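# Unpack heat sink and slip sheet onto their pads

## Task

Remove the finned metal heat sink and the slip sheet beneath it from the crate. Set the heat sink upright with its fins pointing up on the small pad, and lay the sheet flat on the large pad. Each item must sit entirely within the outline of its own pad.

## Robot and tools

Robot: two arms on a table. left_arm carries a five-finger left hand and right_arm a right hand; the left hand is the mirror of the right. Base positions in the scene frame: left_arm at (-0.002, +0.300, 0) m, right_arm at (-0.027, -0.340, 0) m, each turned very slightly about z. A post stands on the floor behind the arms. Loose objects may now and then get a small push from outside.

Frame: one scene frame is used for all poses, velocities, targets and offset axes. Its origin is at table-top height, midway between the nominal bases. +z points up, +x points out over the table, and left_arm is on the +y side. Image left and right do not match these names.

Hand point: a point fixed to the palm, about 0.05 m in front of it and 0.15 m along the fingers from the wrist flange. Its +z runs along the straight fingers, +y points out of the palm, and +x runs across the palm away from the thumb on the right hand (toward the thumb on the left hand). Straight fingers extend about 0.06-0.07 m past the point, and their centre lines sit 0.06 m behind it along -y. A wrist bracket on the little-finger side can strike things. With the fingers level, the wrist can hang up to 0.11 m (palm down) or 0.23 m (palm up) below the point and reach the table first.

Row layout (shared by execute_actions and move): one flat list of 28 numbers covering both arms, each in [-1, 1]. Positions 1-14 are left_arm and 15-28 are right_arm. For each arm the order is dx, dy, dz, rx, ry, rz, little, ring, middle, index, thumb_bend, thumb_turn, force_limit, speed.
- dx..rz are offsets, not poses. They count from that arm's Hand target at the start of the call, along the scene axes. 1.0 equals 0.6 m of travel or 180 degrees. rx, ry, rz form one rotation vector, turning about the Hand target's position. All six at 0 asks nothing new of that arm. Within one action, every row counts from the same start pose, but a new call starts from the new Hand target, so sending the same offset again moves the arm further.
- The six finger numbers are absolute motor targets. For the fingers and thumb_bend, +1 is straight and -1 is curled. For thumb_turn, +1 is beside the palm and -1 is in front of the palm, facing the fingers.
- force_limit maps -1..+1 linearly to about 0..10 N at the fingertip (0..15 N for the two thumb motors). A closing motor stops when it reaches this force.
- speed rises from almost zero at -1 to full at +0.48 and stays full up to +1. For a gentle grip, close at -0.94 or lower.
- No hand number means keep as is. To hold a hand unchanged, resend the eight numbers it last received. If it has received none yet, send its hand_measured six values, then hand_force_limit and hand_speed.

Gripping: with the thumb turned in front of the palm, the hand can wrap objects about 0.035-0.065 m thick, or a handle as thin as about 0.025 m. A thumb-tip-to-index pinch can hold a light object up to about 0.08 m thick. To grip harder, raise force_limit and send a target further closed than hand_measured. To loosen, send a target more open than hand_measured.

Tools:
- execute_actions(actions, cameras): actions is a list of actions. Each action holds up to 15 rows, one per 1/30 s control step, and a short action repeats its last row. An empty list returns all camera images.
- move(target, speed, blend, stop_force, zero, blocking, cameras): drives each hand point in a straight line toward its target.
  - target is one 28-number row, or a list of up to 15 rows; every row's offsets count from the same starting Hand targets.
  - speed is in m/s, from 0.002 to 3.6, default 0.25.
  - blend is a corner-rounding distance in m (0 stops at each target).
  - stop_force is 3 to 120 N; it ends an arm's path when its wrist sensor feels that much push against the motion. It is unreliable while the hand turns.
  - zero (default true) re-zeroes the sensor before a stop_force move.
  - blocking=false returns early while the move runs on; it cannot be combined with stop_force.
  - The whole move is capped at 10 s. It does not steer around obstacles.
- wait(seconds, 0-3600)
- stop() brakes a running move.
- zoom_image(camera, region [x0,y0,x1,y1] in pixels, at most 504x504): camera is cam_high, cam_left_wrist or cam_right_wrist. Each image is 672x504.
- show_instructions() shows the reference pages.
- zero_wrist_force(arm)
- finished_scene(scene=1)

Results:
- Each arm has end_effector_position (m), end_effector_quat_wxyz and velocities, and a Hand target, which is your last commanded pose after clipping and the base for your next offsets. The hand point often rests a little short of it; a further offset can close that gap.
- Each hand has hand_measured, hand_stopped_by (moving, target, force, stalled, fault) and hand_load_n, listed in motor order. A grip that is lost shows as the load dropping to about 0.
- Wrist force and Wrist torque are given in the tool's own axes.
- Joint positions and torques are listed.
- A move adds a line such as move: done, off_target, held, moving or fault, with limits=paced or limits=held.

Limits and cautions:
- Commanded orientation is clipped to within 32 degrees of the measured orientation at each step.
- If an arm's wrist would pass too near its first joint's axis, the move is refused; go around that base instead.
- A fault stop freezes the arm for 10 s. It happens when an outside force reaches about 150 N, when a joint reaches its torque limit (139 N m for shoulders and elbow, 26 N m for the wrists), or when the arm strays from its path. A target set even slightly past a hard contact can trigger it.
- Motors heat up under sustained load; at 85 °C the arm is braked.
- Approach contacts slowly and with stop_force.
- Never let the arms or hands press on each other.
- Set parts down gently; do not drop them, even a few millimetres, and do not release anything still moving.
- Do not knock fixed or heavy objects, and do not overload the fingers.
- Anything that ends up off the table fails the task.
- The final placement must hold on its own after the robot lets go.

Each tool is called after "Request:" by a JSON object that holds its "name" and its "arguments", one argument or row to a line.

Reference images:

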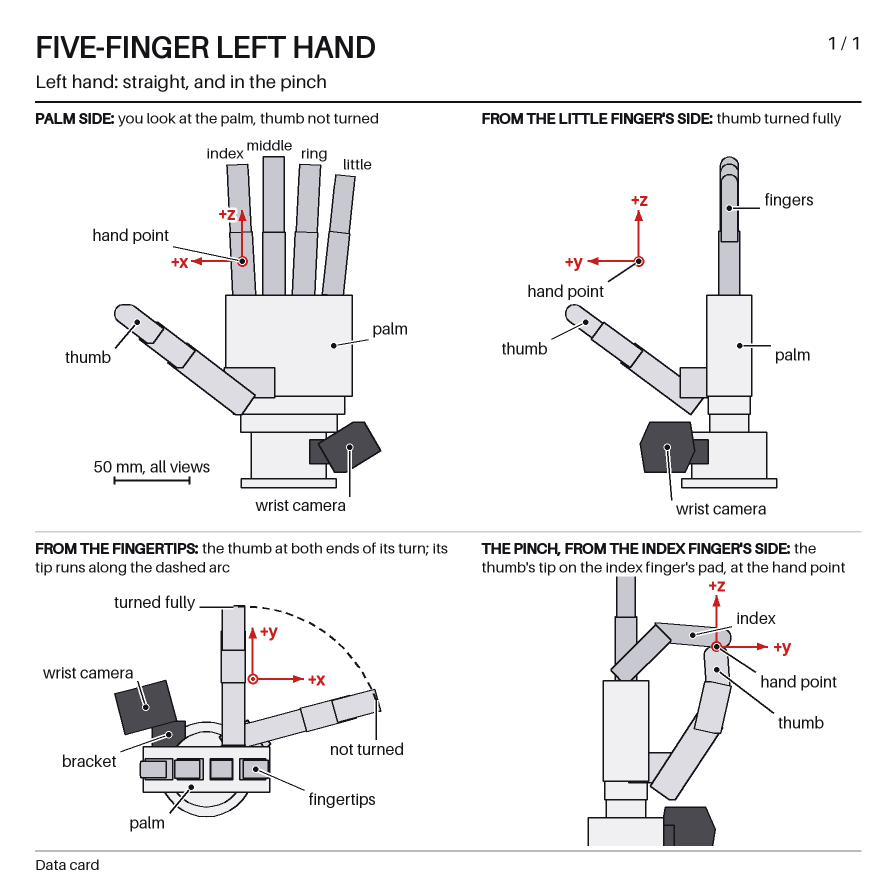

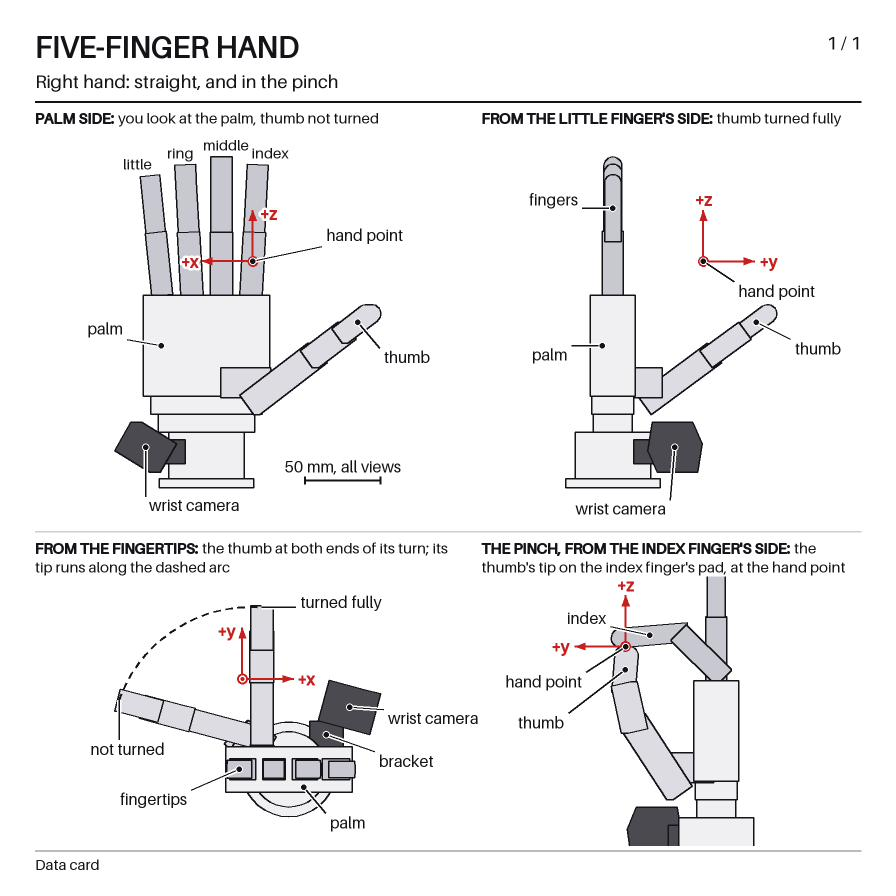

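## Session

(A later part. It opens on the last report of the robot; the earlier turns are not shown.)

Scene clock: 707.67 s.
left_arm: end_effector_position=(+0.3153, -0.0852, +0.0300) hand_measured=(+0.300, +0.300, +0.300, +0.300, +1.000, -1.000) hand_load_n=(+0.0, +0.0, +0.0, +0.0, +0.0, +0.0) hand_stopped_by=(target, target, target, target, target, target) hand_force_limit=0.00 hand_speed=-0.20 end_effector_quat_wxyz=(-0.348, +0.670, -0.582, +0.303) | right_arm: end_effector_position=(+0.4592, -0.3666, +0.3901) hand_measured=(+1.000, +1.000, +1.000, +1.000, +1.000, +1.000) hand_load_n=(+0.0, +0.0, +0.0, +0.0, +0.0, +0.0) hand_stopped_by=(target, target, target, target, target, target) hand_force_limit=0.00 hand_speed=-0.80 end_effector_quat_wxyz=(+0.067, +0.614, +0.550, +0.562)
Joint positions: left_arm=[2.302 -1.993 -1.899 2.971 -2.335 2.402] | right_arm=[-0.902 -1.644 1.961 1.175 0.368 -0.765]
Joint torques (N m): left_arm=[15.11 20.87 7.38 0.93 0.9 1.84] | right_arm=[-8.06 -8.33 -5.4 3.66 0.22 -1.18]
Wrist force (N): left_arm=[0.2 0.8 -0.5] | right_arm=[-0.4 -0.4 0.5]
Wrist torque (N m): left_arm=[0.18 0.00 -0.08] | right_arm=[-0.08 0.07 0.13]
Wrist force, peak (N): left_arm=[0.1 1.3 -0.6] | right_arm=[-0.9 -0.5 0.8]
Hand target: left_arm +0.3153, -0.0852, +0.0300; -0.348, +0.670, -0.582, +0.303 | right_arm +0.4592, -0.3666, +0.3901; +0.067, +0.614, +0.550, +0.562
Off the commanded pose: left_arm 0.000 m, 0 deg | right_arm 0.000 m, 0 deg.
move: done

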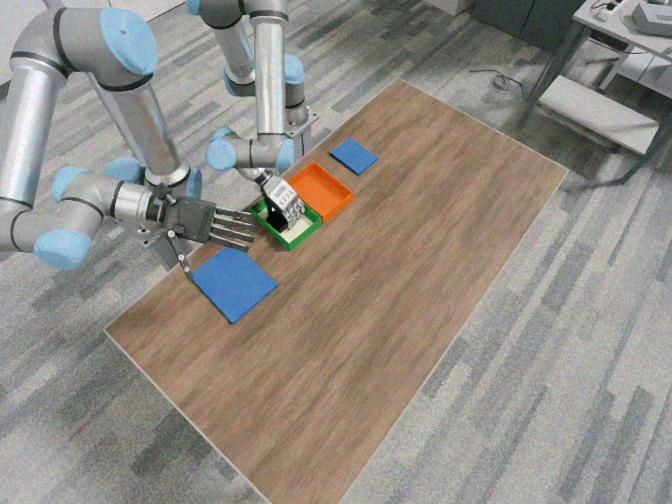

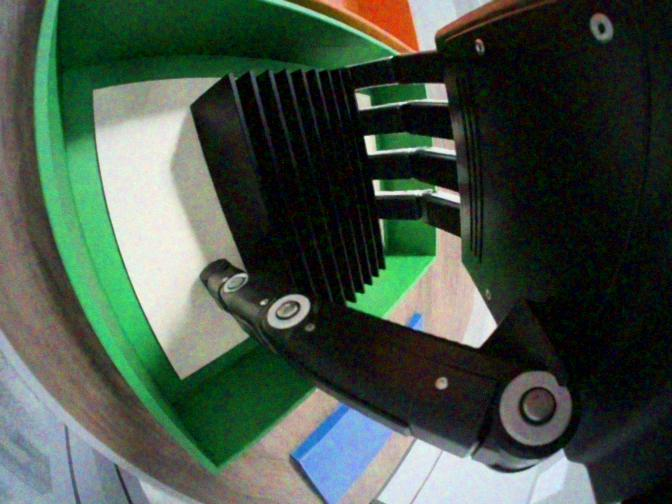

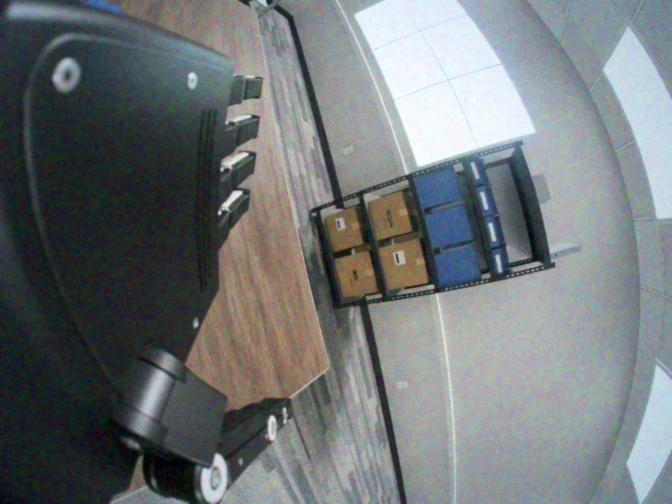

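Request:
{"name": "move", "arguments": {
  "target": [0,0,0,0,0,0,0.3,0.0,0.0,0.0,0.5,-1,-0.6,-0.94,0,0,0,0,0,0,1,1,1,1,1,1,0,-0.8],
  "cameras": ["cam_left_wrist"]
}}

Request:
{"name": "zoom_image", "arguments": {
  "camera": "cam_left_wrist",
  "region": [60, 50, 460, 450]
}}

Scene clock: 721.17 s.
left_arm: end_effector_position=(+0.3153, -0.0852, +0.0300) hand_measured=(+0.300, +0.098, +0.104, +0.070, +0.900, -1.000) hand_load_n=(+0.0, +1.5, +1.0, +2.5, +4.0, +1.5) hand_stopped_by=(target, force, force, force, force, target) hand_force_limit=-0.60 hand_speed=-0.94 end_effector_quat_wxyz=(-0.348, +0.670, -0.582, +0.303) | right_arm: end_effector_position=(+0.4592, -0.3666, +0.3901) hand_measured=(+1.000, +1.000, +1.000, +1.000, +1.000, +1.000) hand_load_n=(+0.0, +0.0, +0.0, +0.0, +0.0, +0.0) hand_stopped_by=(target, target, target, target, target, target) hand_force_limit=0.00 hand_speed=-0.80 end_effector_quat_wxyz=(+0.067, +0.614, +0.550, +0.562)
Joint positions: left_arm=[2.302 -1.993 -1.899 2.971 -2.335 2.402] | right_arm=[-0.902 -1.644 1.961 1.175 0.368 -0.765]
Joint torques (N m): left_arm=[12.43 21.48 7.16 0.72 0.67 1.86] | right_arm=[-8.89 -7.84 -6.33 3.8 0.16 -1.17]
Wrist force (N): left_arm=[0.2 0.4 -1.0] | right_arm=[-0.3 -0.7 0.6]
Wrist torque (N m): left_arm=[0.15 -0.03 -0.08] | right_arm=[-0.13 0.05 0.12]
Wrist force, peak (N): left_arm=[0.0 1.3 -0.4] | right_arm=[-0.8 -0.4 1.0]
Hand target: left_arm +0.3153, -0.0852, +0.0300; -0.348, +0.670, -0.582, +0.303 | right_arm +0.4592, -0.3666, +0.3901; +0.067, +0.614, +0.550, +0.562
Off the commanded pose: left_arm 0.000 m, 0 deg | right_arm 0.000 m, 0 deg.
move: done

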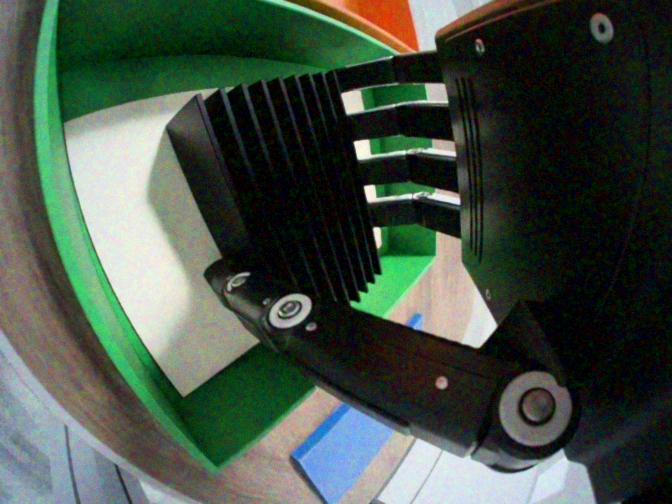

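Scaled by 1.260 from the camera's image (finer frame: 960x720).

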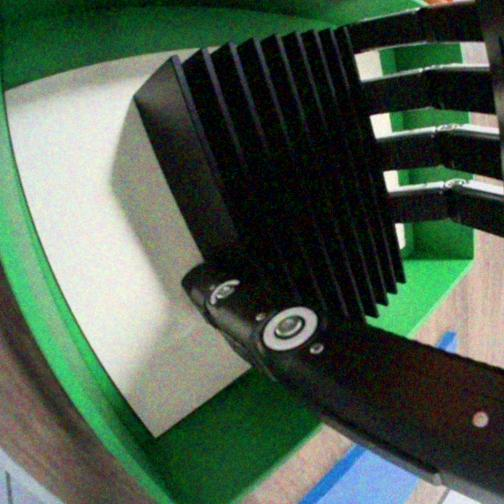

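Request:
{"name": "move", "arguments": {
  "target": [0,0,0,0,0,0,0.3,-0.1,-0.1,-0.15,0.4,-1,-0.1,-0.94,0,0,0,0,0,0,1,1,1,1,1,1,0,-0.8],
  "cameras": ["cam_left_wrist"]
}}

Scene clock: 732.67 s.
left_arm: end_effector_position=(+0.3153, -0.0852, +0.0300) hand_measured=(+0.300, +0.054, +0.066, +0.044, +0.898, -1.000) hand_load_n=(+0.0, +4.5, +4.5, +3.5, +10.0, +3.0) hand_stopped_by=(target, force, force, force, force, target) hand_force_limit=-0.10 hand_speed=-0.94 end_effector_quat_wxyz=(-0.348, +0.670, -0.582, +0.303) | right_arm: end_effector_position=(+0.4592, -0.3666, +0.3901) hand_measured=(+1.000, +1.000, +1.000, +1.000, +1.000, +1.000) hand_load_n=(+0.0, +0.0, +0.0, +0.0, +0.0, +0.0) hand_stopped_by=(target, target, target, target, target, target) hand_force_limit=0.00 hand_speed=-0.80 end_effector_quat_wxyz=(+0.067, +0.614, +0.550, +0.562)
Joint positions: left_arm=[2.302 -1.993 -1.899 2.971 -2.335 2.402] | right_arm=[-0.902 -1.644 1.961 1.175 0.368 -0.765]
Joint torques (N m): left_arm=[10.31 21.44 9.27 0 -0.06 1.85] | right_arm=[-8.78 -7.87 -6.98 3.79 0.27 -1.09]
Wrist force (N): left_arm=[-0.9 -2.1 -1.6] | right_arm=[-0.6 -0.4 0.6]
Wrist torque (N m): left_arm=[-0.05 0.10 -0.05] | right_arm=[-0.07 0.10 0.11]
Wrist force, peak (N): left_arm=[-0.9 -2.9 -1.1] | right_arm=[-0.7 -0.8 0.8]
Hand target: left_arm +0.3153, -0.0852, +0.0300; -0.348, +0.670, -0.582, +0.303 | right_arm +0.4592, -0.3666, +0.3901; +0.067, +0.614, +0.550, +0.562
Off the commanded pose: left_arm 0.000 m, 0 deg | right_arm 0.000 m, 0 deg.
move: done

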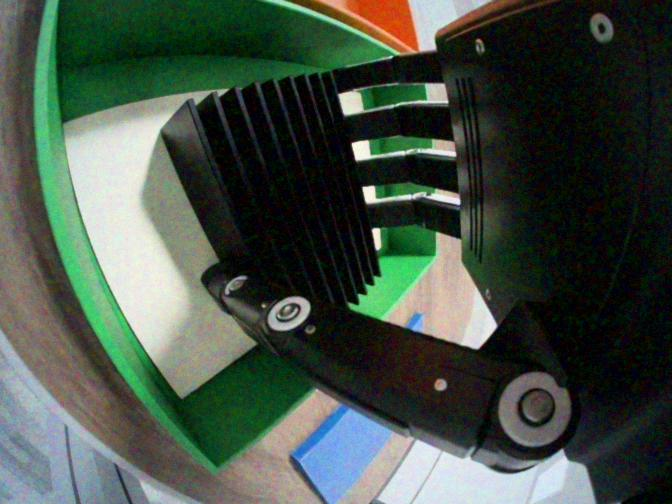

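Request:
{"name": "move", "arguments": {
  "target": [0,0,0.05,0,0,0,0.3,-0.1,-0.1,-0.15,0.4,-1,-0.1,-0.94,0,0,0,0,0,0,1,1,1,1,1,1,0,-0.8],
  "speed": 0.04,
  "cameras": ["cam_left_wrist","cam_high"]
}}

Request:
{"name": "zoom_image", "arguments": {
  "camera": "cam_high",
  "region": [220, 150, 360, 270]
}}

Scene clock: 742.00 s.
left_arm: end_effector_position=(+0.3153, -0.0852, +0.0598) hand_measured=(+0.300, +0.054, +0.066, +0.044, +0.898, -1.000) hand_load_n=(+0.5, +4.0, +4.0, +3.5, +10.0, +3.5) hand_stopped_by=(target, force, force, force, force, target) hand_force_limit=-0.10 hand_speed=-0.94 end_effector_quat_wxyz=(-0.348, +0.669, -0.582, +0.303) | right_arm: end_effector_position=(+0.4592, -0.3666, +0.3901) hand_measured=(+1.000, +1.000, +1.000, +1.000, +1.000, +1.000) hand_load_n=(+0.0, +0.0, +0.0, +0.0, +0.0, +0.0) hand_stopped_by=(target, target, target, target, target, target) hand_force_limit=0.00 hand_speed=-0.80 end_effector_quat_wxyz=(+0.067, +0.614, +0.550, +0.562)
Joint positions: left_arm=[2.302 -1.944 -1.874 2.898 -2.335 2.402] | right_arm=[-0.902 -1.644 1.961 1.175 0.368 -0.765]
Joint torques (N m): left_arm=[11.22 37.56 22.61 -4.47 0.36 -1.55] | right_arm=[-9.14 -8.17 -6.62 3.6 0.13 -0.97]
Wrist force (N): left_arm=[-0.2 2.8 0.8] | right_arm=[-0.6 -0.5 0.4]
Wrist torque (N m): left_arm=[0.25 0.11 -0.15] | right_arm=[-0.07 0.11 0.11]
Wrist force, peak (N): left_arm=[0.2 3.2 0.8] | right_arm=[-0.8 -0.7 0.8]
Hand target: left_arm +0.3153, -0.0852, +0.0600; -0.348, +0.670, -0.582, +0.303 | right_arm +0.4592, -0.3666, +0.3901; +0.067, +0.614, +0.550, +0.562
Off the commanded pose: left_arm 0.000 m, 0 deg | right_arm 0.000 m, 0 deg.
move: done
Images, in order (width x height): cam_high 672x504, cam_left_wrist 672x504.

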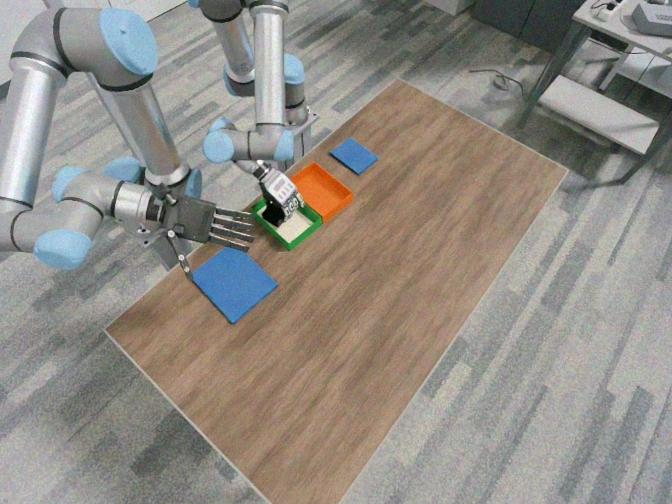

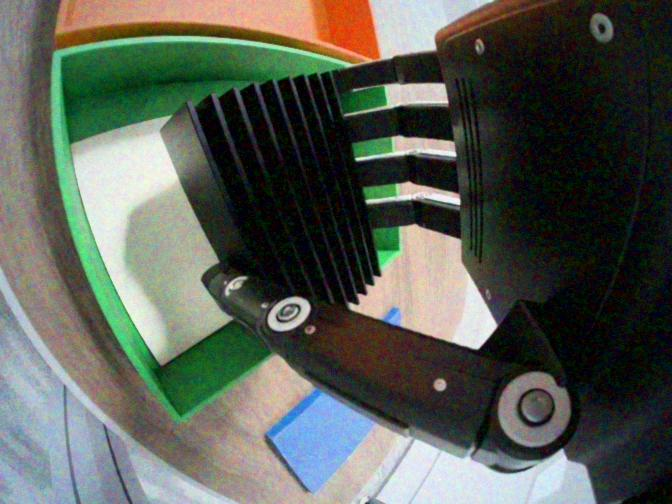

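Scaled by 3.600 from the camera's image (finer frame: 960x720).

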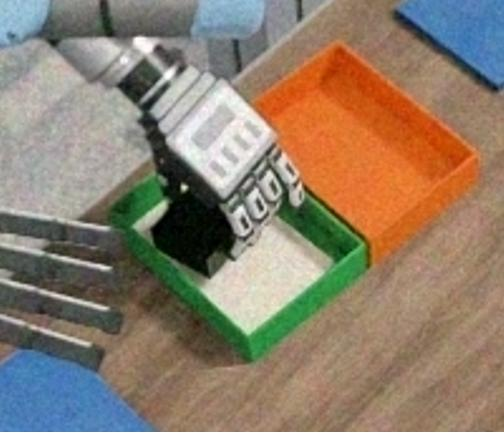

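Request:
{"name": "move", "arguments": {
  "target": [
    [0,0,0.2333,0,0,0,0.3,-0.1,-0.1,-0.15,0.4,-1,-0.1,-0.94,0,0,0,0,0,0,1,1,1,1,1,1,0,-0.8],
    [-0.0505,0.5087,0.2333,0,0,0.4556,0.3,-0.1,-0.1,-0.15,0.4,-1,-0.1,-0.94,0,0,0,0,0,0,1,1,1,1,1,1,0,-0.8]
  ],
  "speed": 0.12,
  "blend": 0.04,
  "cameras": ["cam_left_wrist","cam_high"]
}}

Request:
{"name": "zoom_image", "arguments": {
  "camera": "cam_high",
  "region": [220, 80, 440, 270]
}}

Scene clock: 792.40 s.
left_arm: end_effector_position=(+0.2850, +0.2199, +0.1999) hand_measured=(+0.300, +0.054, +0.066, +0.044, +0.898, -1.000) hand_load_n=(+0.0, +3.5, +4.0, +3.0, +10.5, +3.0) hand_stopped_by=(target, force, force, force, force, target) hand_force_limit=-0.10 hand_speed=-0.94 end_effector_quat_wxyz=(-0.461, +0.887, +0.000, +0.001) | right_arm: end_effector_position=(+0.4592, -0.3666, +0.3901) hand_measured=(+1.000, +1.000, +1.000, +1.000, +1.000, +1.000) hand_load_n=(+0.0, +0.0, +0.0, +0.0, +0.0, +0.0) hand_stopped_by=(target, target, target, target, target, target) hand_force_limit=0.00 hand_speed=-0.80 end_effector_quat_wxyz=(+0.067, +0.614, +0.550, +0.562)
Joint positions: left_arm=[2.78 -1.813 -1.956 1.702 -2.43 0.948] | right_arm=[-0.902 -1.644 1.961 1.175 0.368 -0.765]
Joint torques (N m): left_arm=[13.68 32.75 8.18 -5.83 0.4 -2.39] | right_arm=[-8.22 -8.73 -7.06 3.78 0.17 -0.85]
Wrist force (N): left_arm=[0.2 2.7 0.3] | right_arm=[-0.7 -0.6 0.6]
Wrist torque (N m): left_arm=[0.27 0.03 -0.04] | right_arm=[-0.10 0.11 0.10]
Wrist force, peak (N): left_arm=[0.2 3.5 1.0] | right_arm=[-1.0 -0.7 0.6]
Hand target: left_arm +0.2850, +0.2200, +0.1999; -0.461, +0.887, +0.000, +0.001 | right_arm +0.4592, -0.3666, +0.3901; +0.067, +0.614, +0.550, +0.562
Off the commanded pose: left_arm 0.000 m, 0 deg | right_arm 0.000 m, 0 deg.
move: done
Images, in order (width x height): cam_high 672x504, cam_left_wrist 672x504.

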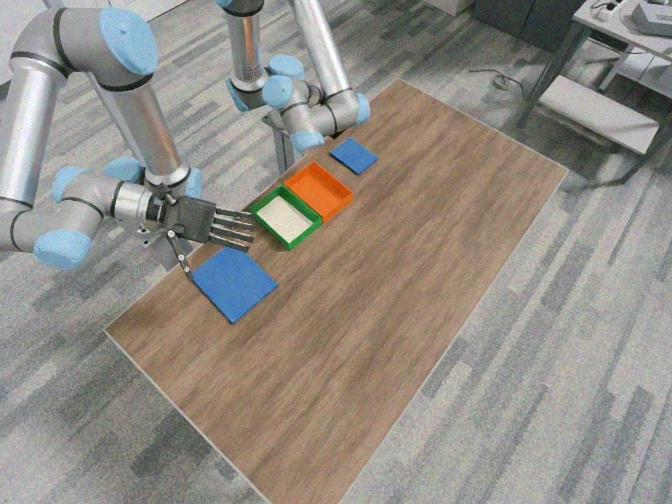

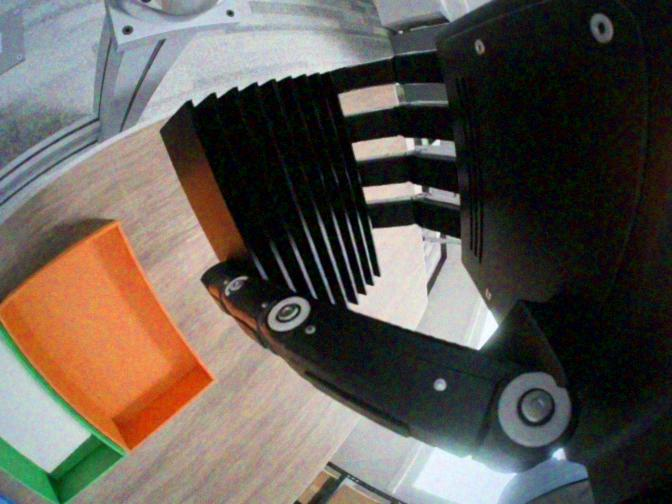

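Scaled by 2.291 from the camera's image (finer frame: 960x720).

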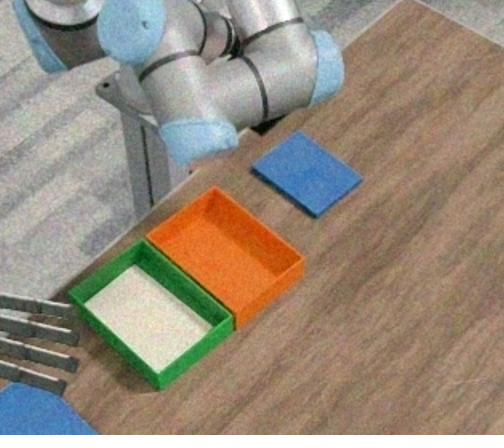

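Request:
{"name": "move", "arguments": {
  "target": [-0.03,0.2,0.0,0,0,0,0.3,-0.1,-0.1,-0.15,0.4,-1,-0.1,-0.94,0,0,0,0,0,0,1,1,1,1,1,1,0,-0.8],
  "speed": 0.12,
  "cameras": ["cam_left_wrist","cam_high"]
}}

Request:
{"name": "zoom_image", "arguments": {
  "camera": "cam_left_wrist",
  "region": [0, 50, 400, 450]
}}

Scene clock: 833.97 s.
left_arm: end_effector_position=(+0.2670, +0.3400, +0.1999) hand_measured=(+0.300, +0.054, +0.066, +0.044, +0.898, -1.000) hand_load_n=(+0.0, +4.0, +4.0, +3.5, +10.0, +3.5) hand_stopped_by=(target, force, force, force, force, target) hand_force_limit=-0.10 hand_speed=-0.94 end_effector_quat_wxyz=(-0.461, +0.887, +0.000, +0.001) | right_arm: end_effector_position=(+0.4592, -0.3666, +0.3901) hand_measured=(+1.000, +1.000, +1.000, +1.000, +1.000, +1.000) hand_load_n=(+0.0, +0.0, +0.0, +0.0, +0.0, +0.0) hand_stopped_by=(target, target, target, target, target, target) hand_force_limit=0.00 hand_speed=-0.80 end_effector_quat_wxyz=(+0.067, +0.614, +0.550, +0.562)
Joint positions: left_arm=[3.187 -1.556 -2.099 2.107 -2.53 1.597] | right_arm=[-0.902 -1.644 1.961 1.175 0.368 -0.765]
Joint torques (N m): left_arm=[16.25 22 8.82 -0.47 0.01 1.65] | right_arm=[-9.13 -8.66 -6.79 3.63 0.02 -0.8]
Wrist force (N): left_arm=[-0.2 2.8 0.6] | right_arm=[-0.5 -0.4 0.7]
Wrist torque (N m): left_arm=[0.26 0.09 -0.16] | right_arm=[-0.08 0.07 0.12]
Wrist force, peak (N): left_arm=[0.3 3.6 -0.2] | right_arm=[-0.7 -1.0 0.6]
Hand target: left_arm +0.2670, +0.3400, +0.1999; -0.461, +0.887, +0.000, +0.001 | right_arm +0.4592, -0.3666, +0.3901; +0.067, +0.614, +0.550, +0.562
Off the commanded pose: left_arm 0.000 m, 0 deg | right_arm 0.000 m, 0 deg.
move: done
Images, in order (width x height): cam_high 672x504, cam_left_wrist 672x504.

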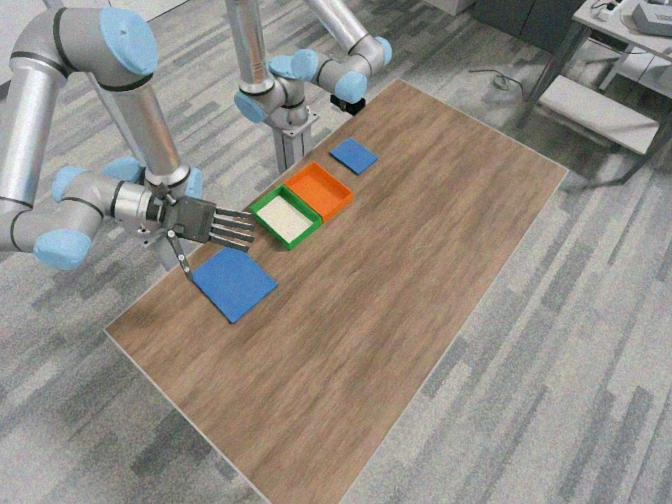

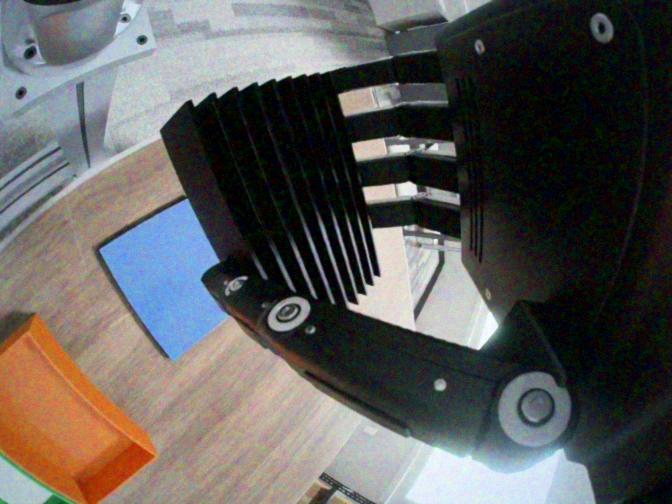

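Scaled by 1.260 from the camera's image (finer frame: 960x720).

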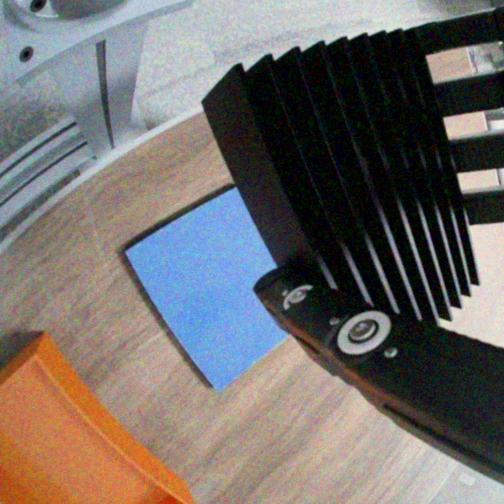

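Request:
{"name": "move", "arguments": {
  "target": [0.038,-0.1,-0.183,0,0,0,0.3,-0.1,-0.1,-0.15,0.4,-1,-0.1,-0.94,0,0,0,0,0,0,1,1,1,1,1,1,0,-0.8],
  "speed": 0.1,
  "cameras": ["cam_left_wrist","cam_high"]
}}

Request:
{"name": "zoom_image", "arguments": {
  "camera": "cam_left_wrist",
  "region": [0, 50, 400, 450]
}}

Request:
{"name": "zoom_image", "arguments": {
  "camera": "cam_high",
  "region": [280, 80, 420, 200]
}}

Scene clock: 920.73 s.
left_arm: end_effector_position=(+0.2898, +0.2800, +0.0902) hand_measured=(+0.300, +0.054, +0.066, +0.044, +0.898, -1.000) hand_load_n=(+0.0, +4.0, +4.0, +3.5, +10.0, +3.5) hand_stopped_by=(target, force, force, force, force, target) hand_force_limit=-0.10 hand_speed=-0.94 end_effector_quat_wxyz=(-0.461, +0.887, +0.000, +0.001) | right_arm: end_effector_position=(+0.4592, -0.3666, +0.3901) hand_measured=(+1.000, +1.000, +1.000, +1.000, +1.000, +1.000) hand_load_n=(+0.0, +0.0, +0.0, +0.0, +0.0, +0.0) hand_stopped_by=(target, target, target, target, target, target) hand_force_limit=0.00 hand_speed=-0.80 end_effector_quat_wxyz=(+0.067, +0.614, +0.550, +0.562)
Joint positions: left_arm=[2.969 -1.918 -2.121 2.191 -2.501 1.227] | right_arm=[-0.902 -1.644 1.961 1.175 0.368 -0.765]
Joint torques (N m): left_arm=[-14.8 16.1 18.17 -0.66 0.09 -2] | right_arm=[-8.47 -8.82 -7.49 3.54 0.12 -0.67]
Wrist force (N): left_arm=[-0.2 2.9 0.6] | right_arm=[-0.6 -0.9 0.6]
Wrist torque (N m): left_arm=[0.27 0.08 -0.05] | right_arm=[-0.15 0.09 0.10]
Wrist force, peak (N): left_arm=[-0.1 3.7 0.7] | right_arm=[-0.8 -0.9 0.6]
Hand target: left_arm +0.2898, +0.2800, +0.0901; -0.461, +0.887, +0.000, +0.001 | right_arm +0.4592, -0.3666, +0.3901; +0.067, +0.614, +0.550, +0.562
Off the commanded pose: left_arm 0.000 m, 0 deg | right_arm 0.000 m, 0 deg.
move: done
Images, in order (width x height): cam_high 672x504, cam_left_wrist 672x504.

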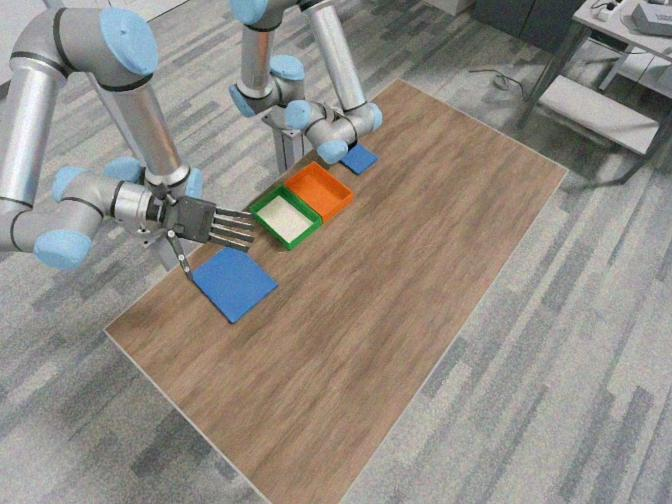

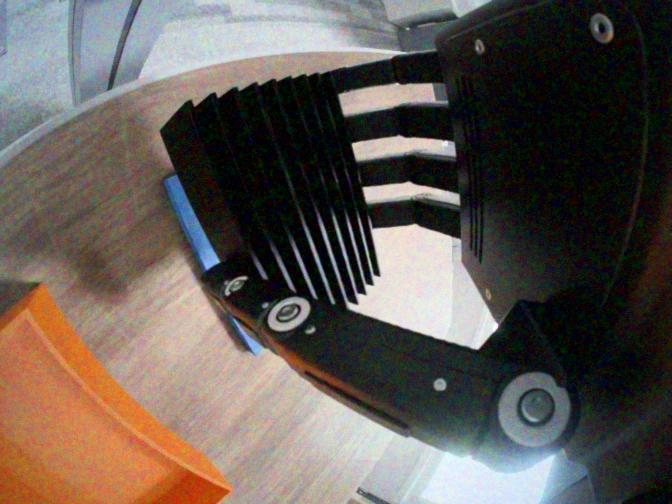

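Scaled by 1.260 from the camera's image (finer frame: 960x720).

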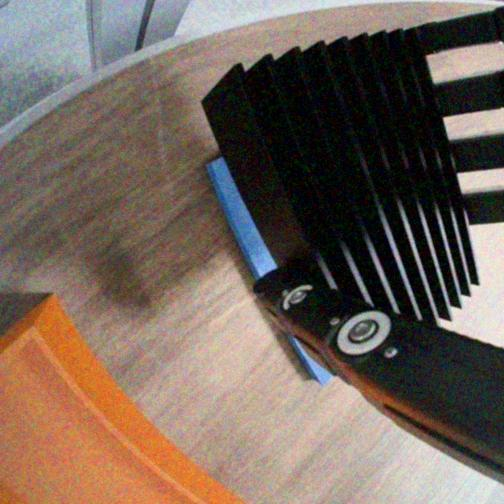

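Scaled by 3.600 from the camera's image (finer frame: 960x720).

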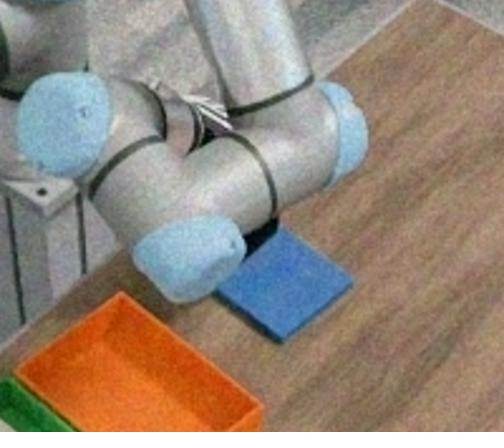

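Request:
{"name": "move", "arguments": {
  "target": [0.09,0.035,-0.04,0,0,0,0.3,-0.1,-0.1,-0.15,0.4,-1,-0.1,-0.94,0,0,0,0,0,0,1,1,1,1,1,1,0,-0.8],
  "speed": 0.1,
  "cameras": ["cam_left_wrist","cam_high"]
}}

Request:
{"name": "zoom_image", "arguments": {
  "camera": "cam_left_wrist",
  "region": [0, 50, 400, 450]
}}

Request:
{"name": "zoom_image", "arguments": {
  "camera": "cam_high",
  "region": [280, 80, 420, 200]
}}

Scene clock: 958.87 s.
left_arm: end_effector_position=(+0.3437, +0.3010, +0.0662) hand_measured=(+0.300, +0.054, +0.066, +0.044, +0.898, -1.000) hand_load_n=(+0.0, +4.0, +4.0, +3.5, +10.0, +3.5) hand_stopped_by=(target, force, force, force, force, target) hand_force_limit=-0.10 hand_speed=-0.94 end_effector_quat_wxyz=(-0.461, +0.887, +0.000, +0.001) end_effector_velocity=(+0.001, +0.000, -0.001) end_effector_angular_velocity=(+0.000, +0.002, -0.002) | right_arm: end_effector_position=(+0.4592, -0.3666, +0.3901) hand_measured=(+1.000, +1.000, +1.000, +1.000, +1.000, +1.000) hand_load_n=(+0.0, +0.0, +0.0, +0.0, +0.0, +0.0) hand_stopped_by=(target, target, target, target, target, target) hand_force_limit=0.00 hand_speed=-0.80 end_effector_quat_wxyz=(+0.067, +0.614, +0.550, +0.562)
Joint positions: left_arm=[3.062 -2.011 -2.016 2.303 -2.521 1.382] | right_arm=[-0.902 -1.644 1.961 1.175 0.368 -0.765]
Joint velocities: left_arm=[0.001 -0.003 0.002 0.002 0 0.005] | right_arm=[within noise]
Joint torques (N m): left_arm=[13.7 17.74 21.52 -0.17 -3.24 2.22] | right_arm=[-8.22 -9.4 -7.37 3.6 -0.04 -0.61]
Wrist force (N): left_arm=[-0.2 2.8 0.5] | right_arm=[-0.5 -0.4 0.9]
Wrist torque (N m): left_arm=[0.26 0.08 -0.14] | right_arm=[-0.09 0.07 0.13]
Wrist force, peak (N): left_arm=[0.1 3.2 1.0] | right_arm=[-0.4 -0.8 0.9]
Hand target: left_arm +0.3438, +0.3010, +0.0661; -0.461, +0.887, +0.000, +0.001 | right_arm +0.4592, -0.3666, +0.3901; +0.067, +0.614, +0.550, +0.562
Off the commanded pose: left_arm 0.000 m, 0 deg | right_arm 0.000 m, 0 deg.
move: done
Images, in order (width x height): cam_high 672x504, cam_left_wrist 672x504.

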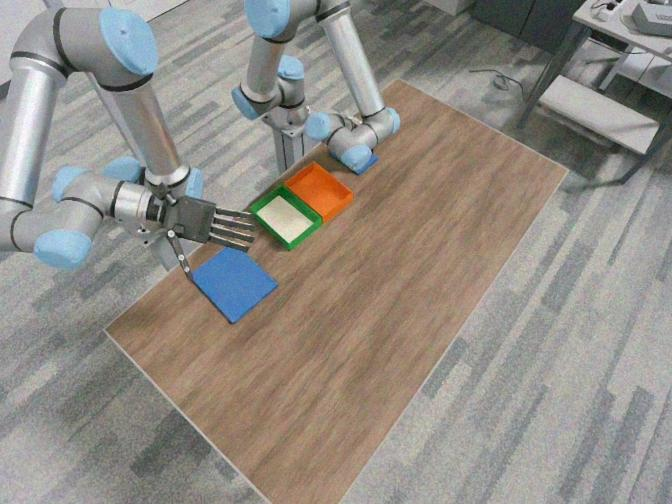

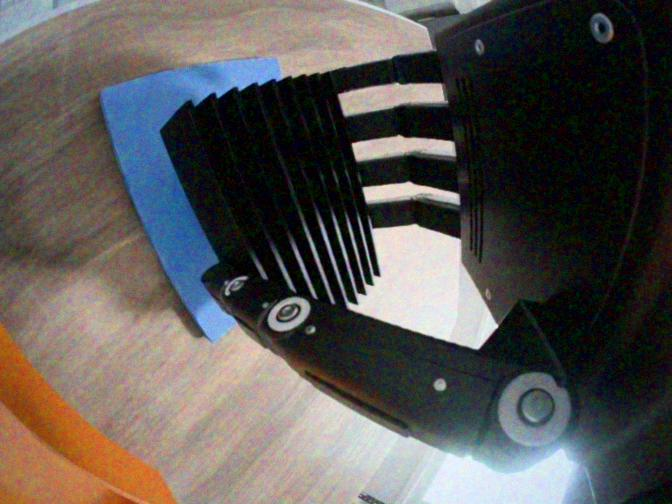

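Scaled by 1.260 from the camera's image (finer frame: 960x720).

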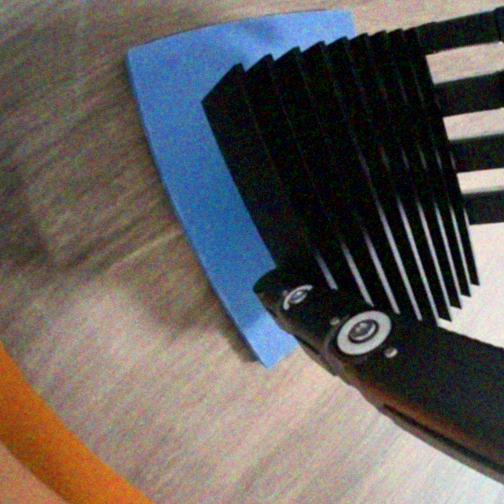

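Scaled by 3.600 from the camera's image (finer frame: 960x720).

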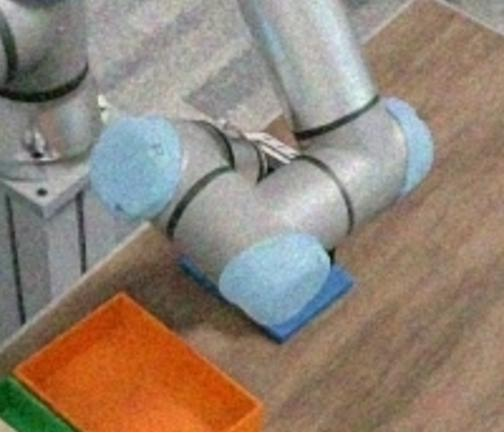

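Request:
{"name": "move", "arguments": {
  "target": [-0.006,0.013,-0.04,0,0,0,0.3,-0.1,-0.1,-0.15,0.4,-1,-0.1,-0.94,0,0,0,0,0,0,1,1,1,1,1,1,0,-0.8],
  "speed": 0.08,
  "cameras": ["cam_left_wrist","cam_high"]
}}

Request:
{"name": "zoom_image", "arguments": {
  "camera": "cam_left_wrist",
  "region": [0, 50, 400, 450]
}}

Request:
{"name": "zoom_image", "arguments": {
  "camera": "cam_high",
  "region": [280, 80, 420, 200]
}}

Scene clock: 981.83 s.
left_arm: end_effector_position=(+0.3402, +0.3088, +0.0422) hand_measured=(+0.300, +0.054, +0.066, +0.044, +0.898, -1.000) hand_load_n=(+0.0, +4.0, +4.0, +3.5, +10.5, +3.5) hand_stopped_by=(target, force, force, force, force, target) hand_force_limit=-0.10 hand_speed=-0.94 end_effector_quat_wxyz=(-0.461, +0.887, +0.000, +0.001) | right_arm: end_effector_position=(+0.4592, -0.3666, +0.3901) hand_measured=(+1.000, +1.000, +1.000, +1.000, +1.000, +1.000) hand_load_n=(+0.0, +0.0, +0.0, +0.0, +0.0, +0.0) hand_stopped_by=(target, target, target, target, target, target) hand_force_limit=0.00 hand_speed=-0.80 end_effector_quat_wxyz=(+0.067, +0.614, +0.550, +0.562)
Joint positions: left_arm=[3.085 -2.043 -2.045 2.396 -2.525 1.421] | right_arm=[-0.902 -1.644 1.961 1.175 0.368 -0.765]
Joint torques (N m): left_arm=[12.79 18.13 0.89 -0.42 -3.47 1.42] | right_arm=[-8.65 -10.02 -7.76 3.49 0.02 -0.55]
Wrist force (N): left_arm=[-0.3 2.8 0.5] | right_arm=[-0.7 -0.5 0.5]
Wrist torque (N m): left_arm=[0.25 0.10 -0.15] | right_arm=[-0.08 0.11 0.11]
Wrist force, peak (N): left_arm=[-0.2 3.4 1.1] | right_arm=[-0.8 -0.7 0.8]
Hand target: left_arm +0.3402, +0.3088, +0.0421; -0.461, +0.887, +0.000, +0.001 | right_arm +0.4592, -0.3666, +0.3901; +0.067, +0.614, +0.550, +0.562
Off the commanded pose: left_arm 0.000 m, 0 deg | right_arm 0.000 m, 0 deg.
move: done
Images, in order (width x height): cam_high 672x504, cam_left_wrist 672x504.

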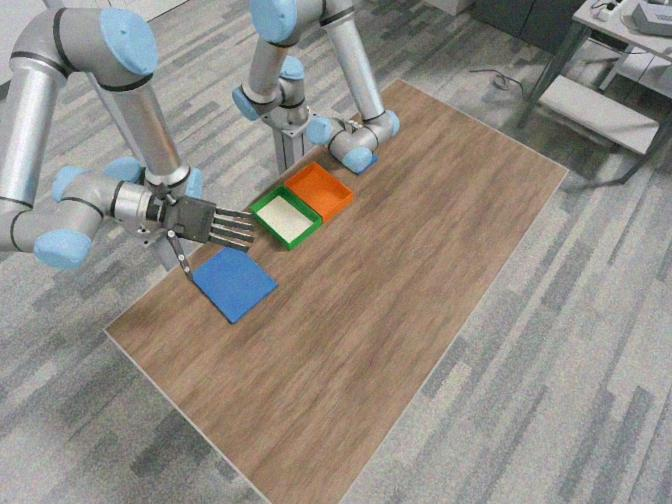

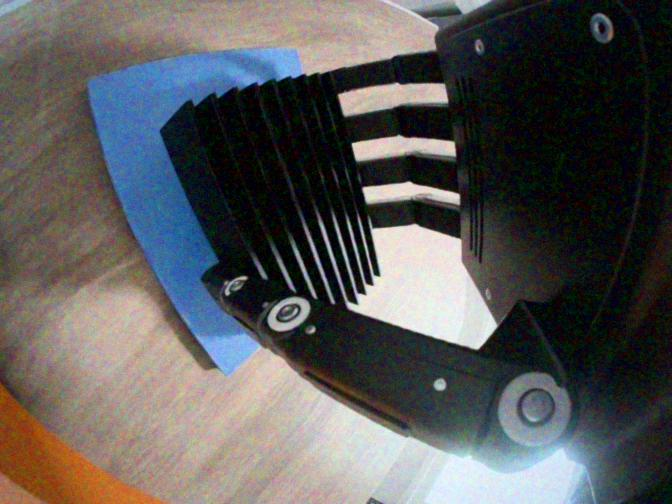

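Scaled by 1.260 from the camera's image (finer frame: 960x720).

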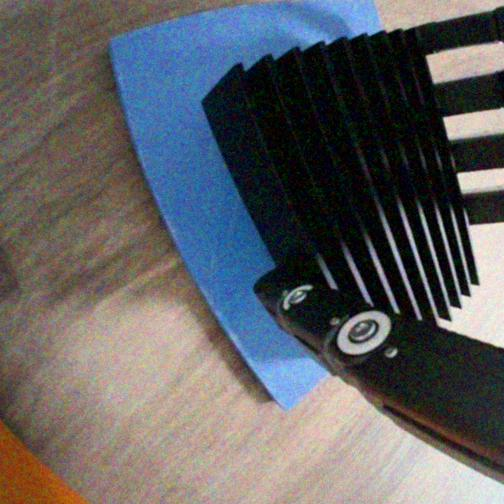

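Scaled by 3.600 from the camera's image (finer frame: 960x720).

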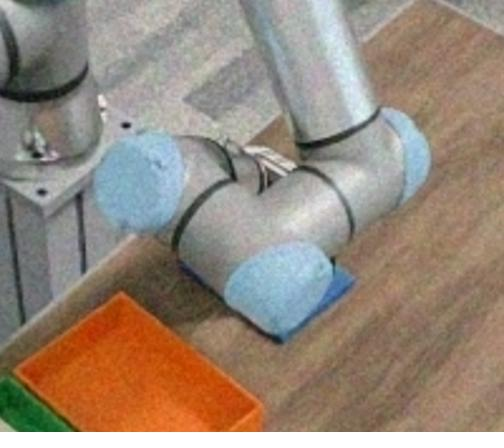

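Request:
{"name": "move", "arguments": {
  "target": [0,0.003,-0.04,0,0,0,0.3,-0.1,-0.1,-0.15,0.4,-1,-0.1,-0.94,0,0,0,0,0,0,1,1,1,1,1,1,0,-0.8],
  "speed": 0.006,
  "stop_force": 4,
  "cameras": ["cam_left_wrist"]
}}

Request:
{"name": "zoom_image", "arguments": {
  "camera": "cam_left_wrist",
  "region": [0, 50, 400, 450]
}}

Scene clock: 998.17 s.
left_arm: end_effector_position=(+0.3402, +0.3094, +0.0347) hand_measured=(+0.300, +0.054, +0.066, +0.044, +0.898, -1.000) hand_load_n=(+0.0, +3.5, +4.0, +3.5, +10.0, +3.0) hand_stopped_by=(target, force, force, force, force, target) hand_force_limit=-0.10 hand_speed=-0.94 end_effector_quat_wxyz=(-0.461, +0.887, +0.000, +0.001) | right_arm: end_effector_position=(+0.4592, -0.3666, +0.3901) hand_measured=(+1.000, +1.000, +1.000, +1.000, +1.000, +1.000) hand_load_n=(+0.0, +0.0, +0.0, +0.0, +0.0, +0.0) hand_stopped_by=(target, target, target, target, target, target) hand_force_limit=0.00 hand_speed=-0.80 end_effector_quat_wxyz=(+0.067, +0.614, +0.550, +0.562)
Joint positions: left_arm=[3.087 -2.059 -2.048 2.417 -2.525 1.424] | right_arm=[-0.902 -1.644 1.961 1.175 0.368 -0.765]
Joint torques (N m): left_arm=[1.9 34.87 18.25 -5.3 -0.75 -1.93] | right_arm=[-8.78 -9.36 -7.87 3.51 -0.08 -0.59]
Wrist force (N): left_arm=[-0.3 2.6 0.5] | right_arm=[-0.5 -0.4 0.6]
Wrist torque (N m): left_arm=[0.24 0.11 -0.14] | right_arm=[-0.07 0.08 0.13]
Wrist force, peak (N): left_arm=[-0.2 3.3 0.6] | right_arm=[-0.8 -0.8 0.7]
Hand target: left_arm +0.3402, +0.3094, +0.0347; -0.461, +0.887, +0.000, +0.001 (not the last commanded pose) | right_arm +0.4592, -0.3666, +0.3901; +0.067, +0.614, +0.550, +0.562
Off the commanded pose: left_arm 0.017 m, 0 deg | right_arm 0.000 m, 0 deg.
move: contact (left_arm)

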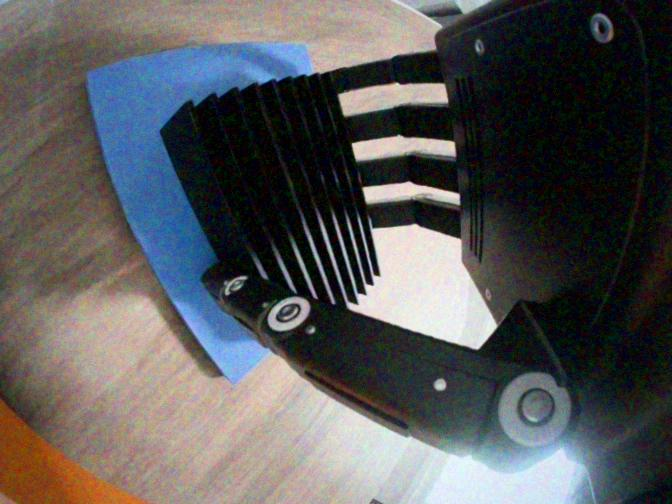

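Scaled by 1.260 from the camera's image (finer frame: 960x720).

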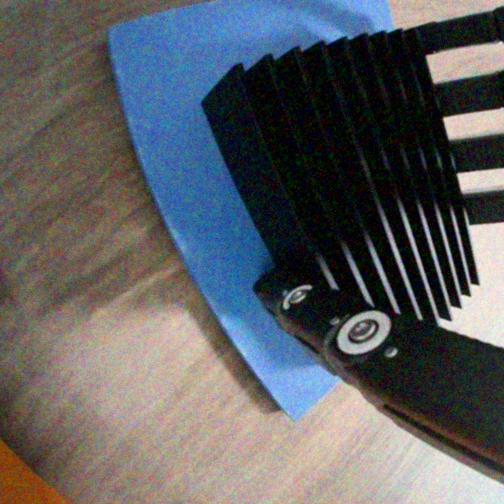

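Request:
{"name": "move", "arguments": {
  "target": [0,0,-0.015,0,0,0,0.3,-0.1,-0.1,-0.15,0.4,-1,-0.1,-0.94,0,0,0,0,0,0,1,1,1,1,1,1,0,-0.8],
  "speed": 0.004,
  "stop_force": 5,
  "cameras": ["cam_left_wrist"]
}}

Scene clock: 1006.40 s.
left_arm: end_effector_position=(+0.3402, +0.3093, +0.0345) hand_measured=(+0.300, +0.054, +0.066, +0.044, +0.898, -1.000) hand_load_n=(+0.0, +4.0, +4.0, +3.5, +10.0, +3.0) hand_stopped_by=(target, force, force, force, force, target) hand_force_limit=-0.10 hand_speed=-0.94 end_effector_quat_wxyz=(-0.461, +0.887, +0.000, +0.001) | right_arm: end_effector_position=(+0.4592, -0.3666, +0.3901) hand_measured=(+1.000, +1.000, +1.000, +1.000, +1.000, +1.000) hand_load_n=(+0.0, +0.0, +0.0, +0.0, +0.0, +0.0) hand_stopped_by=(target, target, target, target, target, target) hand_force_limit=0.00 hand_speed=-0.80 end_effector_quat_wxyz=(+0.067, +0.614, +0.550, +0.562)
Joint positions: left_arm=[3.087 -2.059 -2.048 2.418 -2.525 1.424] | right_arm=[-0.902 -1.644 1.961 1.175 0.368 -0.765]
Joint torques (N m): left_arm=[-13.07 35.9 5.65 -5.04 -0.55 -1.97] | right_arm=[-8.08 -8.89 -8.1 3.66 0.01 -0.42]
Wrist force (N): left_arm=[-0.6 1.8 0.1] | right_arm=[-0.6 -0.8 0.8]
Wrist torque (N m): left_arm=[0.20 0.13 -0.15] | right_arm=[-0.14 0.10 0.10]
Wrist force, peak (N): left_arm=[-0.2 3.4 0.3] | right_arm=[-0.7 -0.3 1.3]
Hand target: left_arm +0.3402, +0.3093, +0.0345; -0.461, +0.887, +0.000, +0.001 (not the last commanded pose) | right_arm +0.4592, -0.3666, +0.3901; +0.067, +0.614, +0.550, +0.562
Off the commanded pose: left_arm 0.009 m, 0 deg | right_arm 0.000 m, 0 deg.
move: contact (left_arm)

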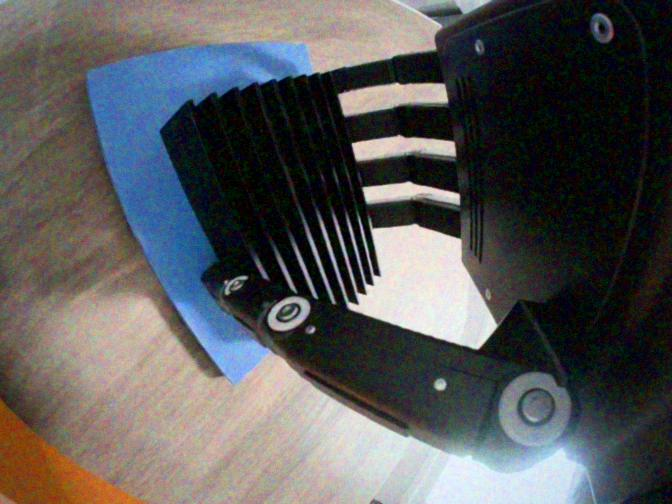

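Request:
{"name": "move", "arguments": {
  "target": [0,0,-0.002,0,0,0,0.3,-0.1,-0.1,-0.15,0.4,-1,-0.1,-0.94,0,0,0,0,0,0,1,1,1,1,1,1,0,-0.8],
  "speed": 0.004
}}

Scene clock: 1015.57 s.
left_arm: end_effector_position=(+0.3402, +0.3093, +0.0334) hand_measured=(+0.300, +0.054, +0.066, +0.044, +0.898, -1.000) hand_load_n=(+0.0, +3.5, +3.5, +3.5, +10.0, +1.5) hand_stopped_by=(target, force, force, force, force, target) hand_force_limit=-0.10 hand_speed=-0.94 end_effector_quat_wxyz=(-0.461, +0.887, +0.000, +0.001) | right_arm: end_effector_position=(+0.4592, -0.3666, +0.3901) hand_measured=(+1.000, +1.000, +1.000, +1.000, +1.000, +1.000) hand_load_n=(+0.0, +0.0, +0.0, +0.0, +0.0, +0.0) hand_stopped_by=(target, target, target, target, target, target) hand_force_limit=0.00 hand_speed=-0.80 end_effector_quat_wxyz=(+0.067, +0.614, +0.550, +0.562)
Joint positions: left_arm=[3.087 -2.062 -2.049 2.421 -2.525 1.424] | right_arm=[-0.902 -1.644 1.961 1.175 0.368 -0.765]
Joint torques (N m): left_arm=[-12.07 14.3 -0.24 0.48 -0.66 -1.39] | right_arm=[-8.24 -9.89 -8.17 3.56 -0.06 -0.32]
Wrist force (N): left_arm=[1.5 -9.0 -5.7] | right_arm=[-0.4 -0.3 0.7]
Wrist torque (N m): left_arm=[-0.26 -0.11 0.15] | right_arm=[-0.06 0.07 0.13]
Wrist force, peak (N): left_arm=[1.5 -9.0 -5.7] | right_arm=[-0.7 -1.0 0.9]
Hand target: left_arm +0.3402, +0.3093, +0.0333; -0.461, +0.887, +0.000, +0.001 | right_arm +0.4592, -0.3666, +0.3901; +0.067, +0.614, +0.550, +0.562
Off the commanded pose: left_arm 0.000 m, 0 deg | right_arm 0.000 m, 0 deg.
move: done


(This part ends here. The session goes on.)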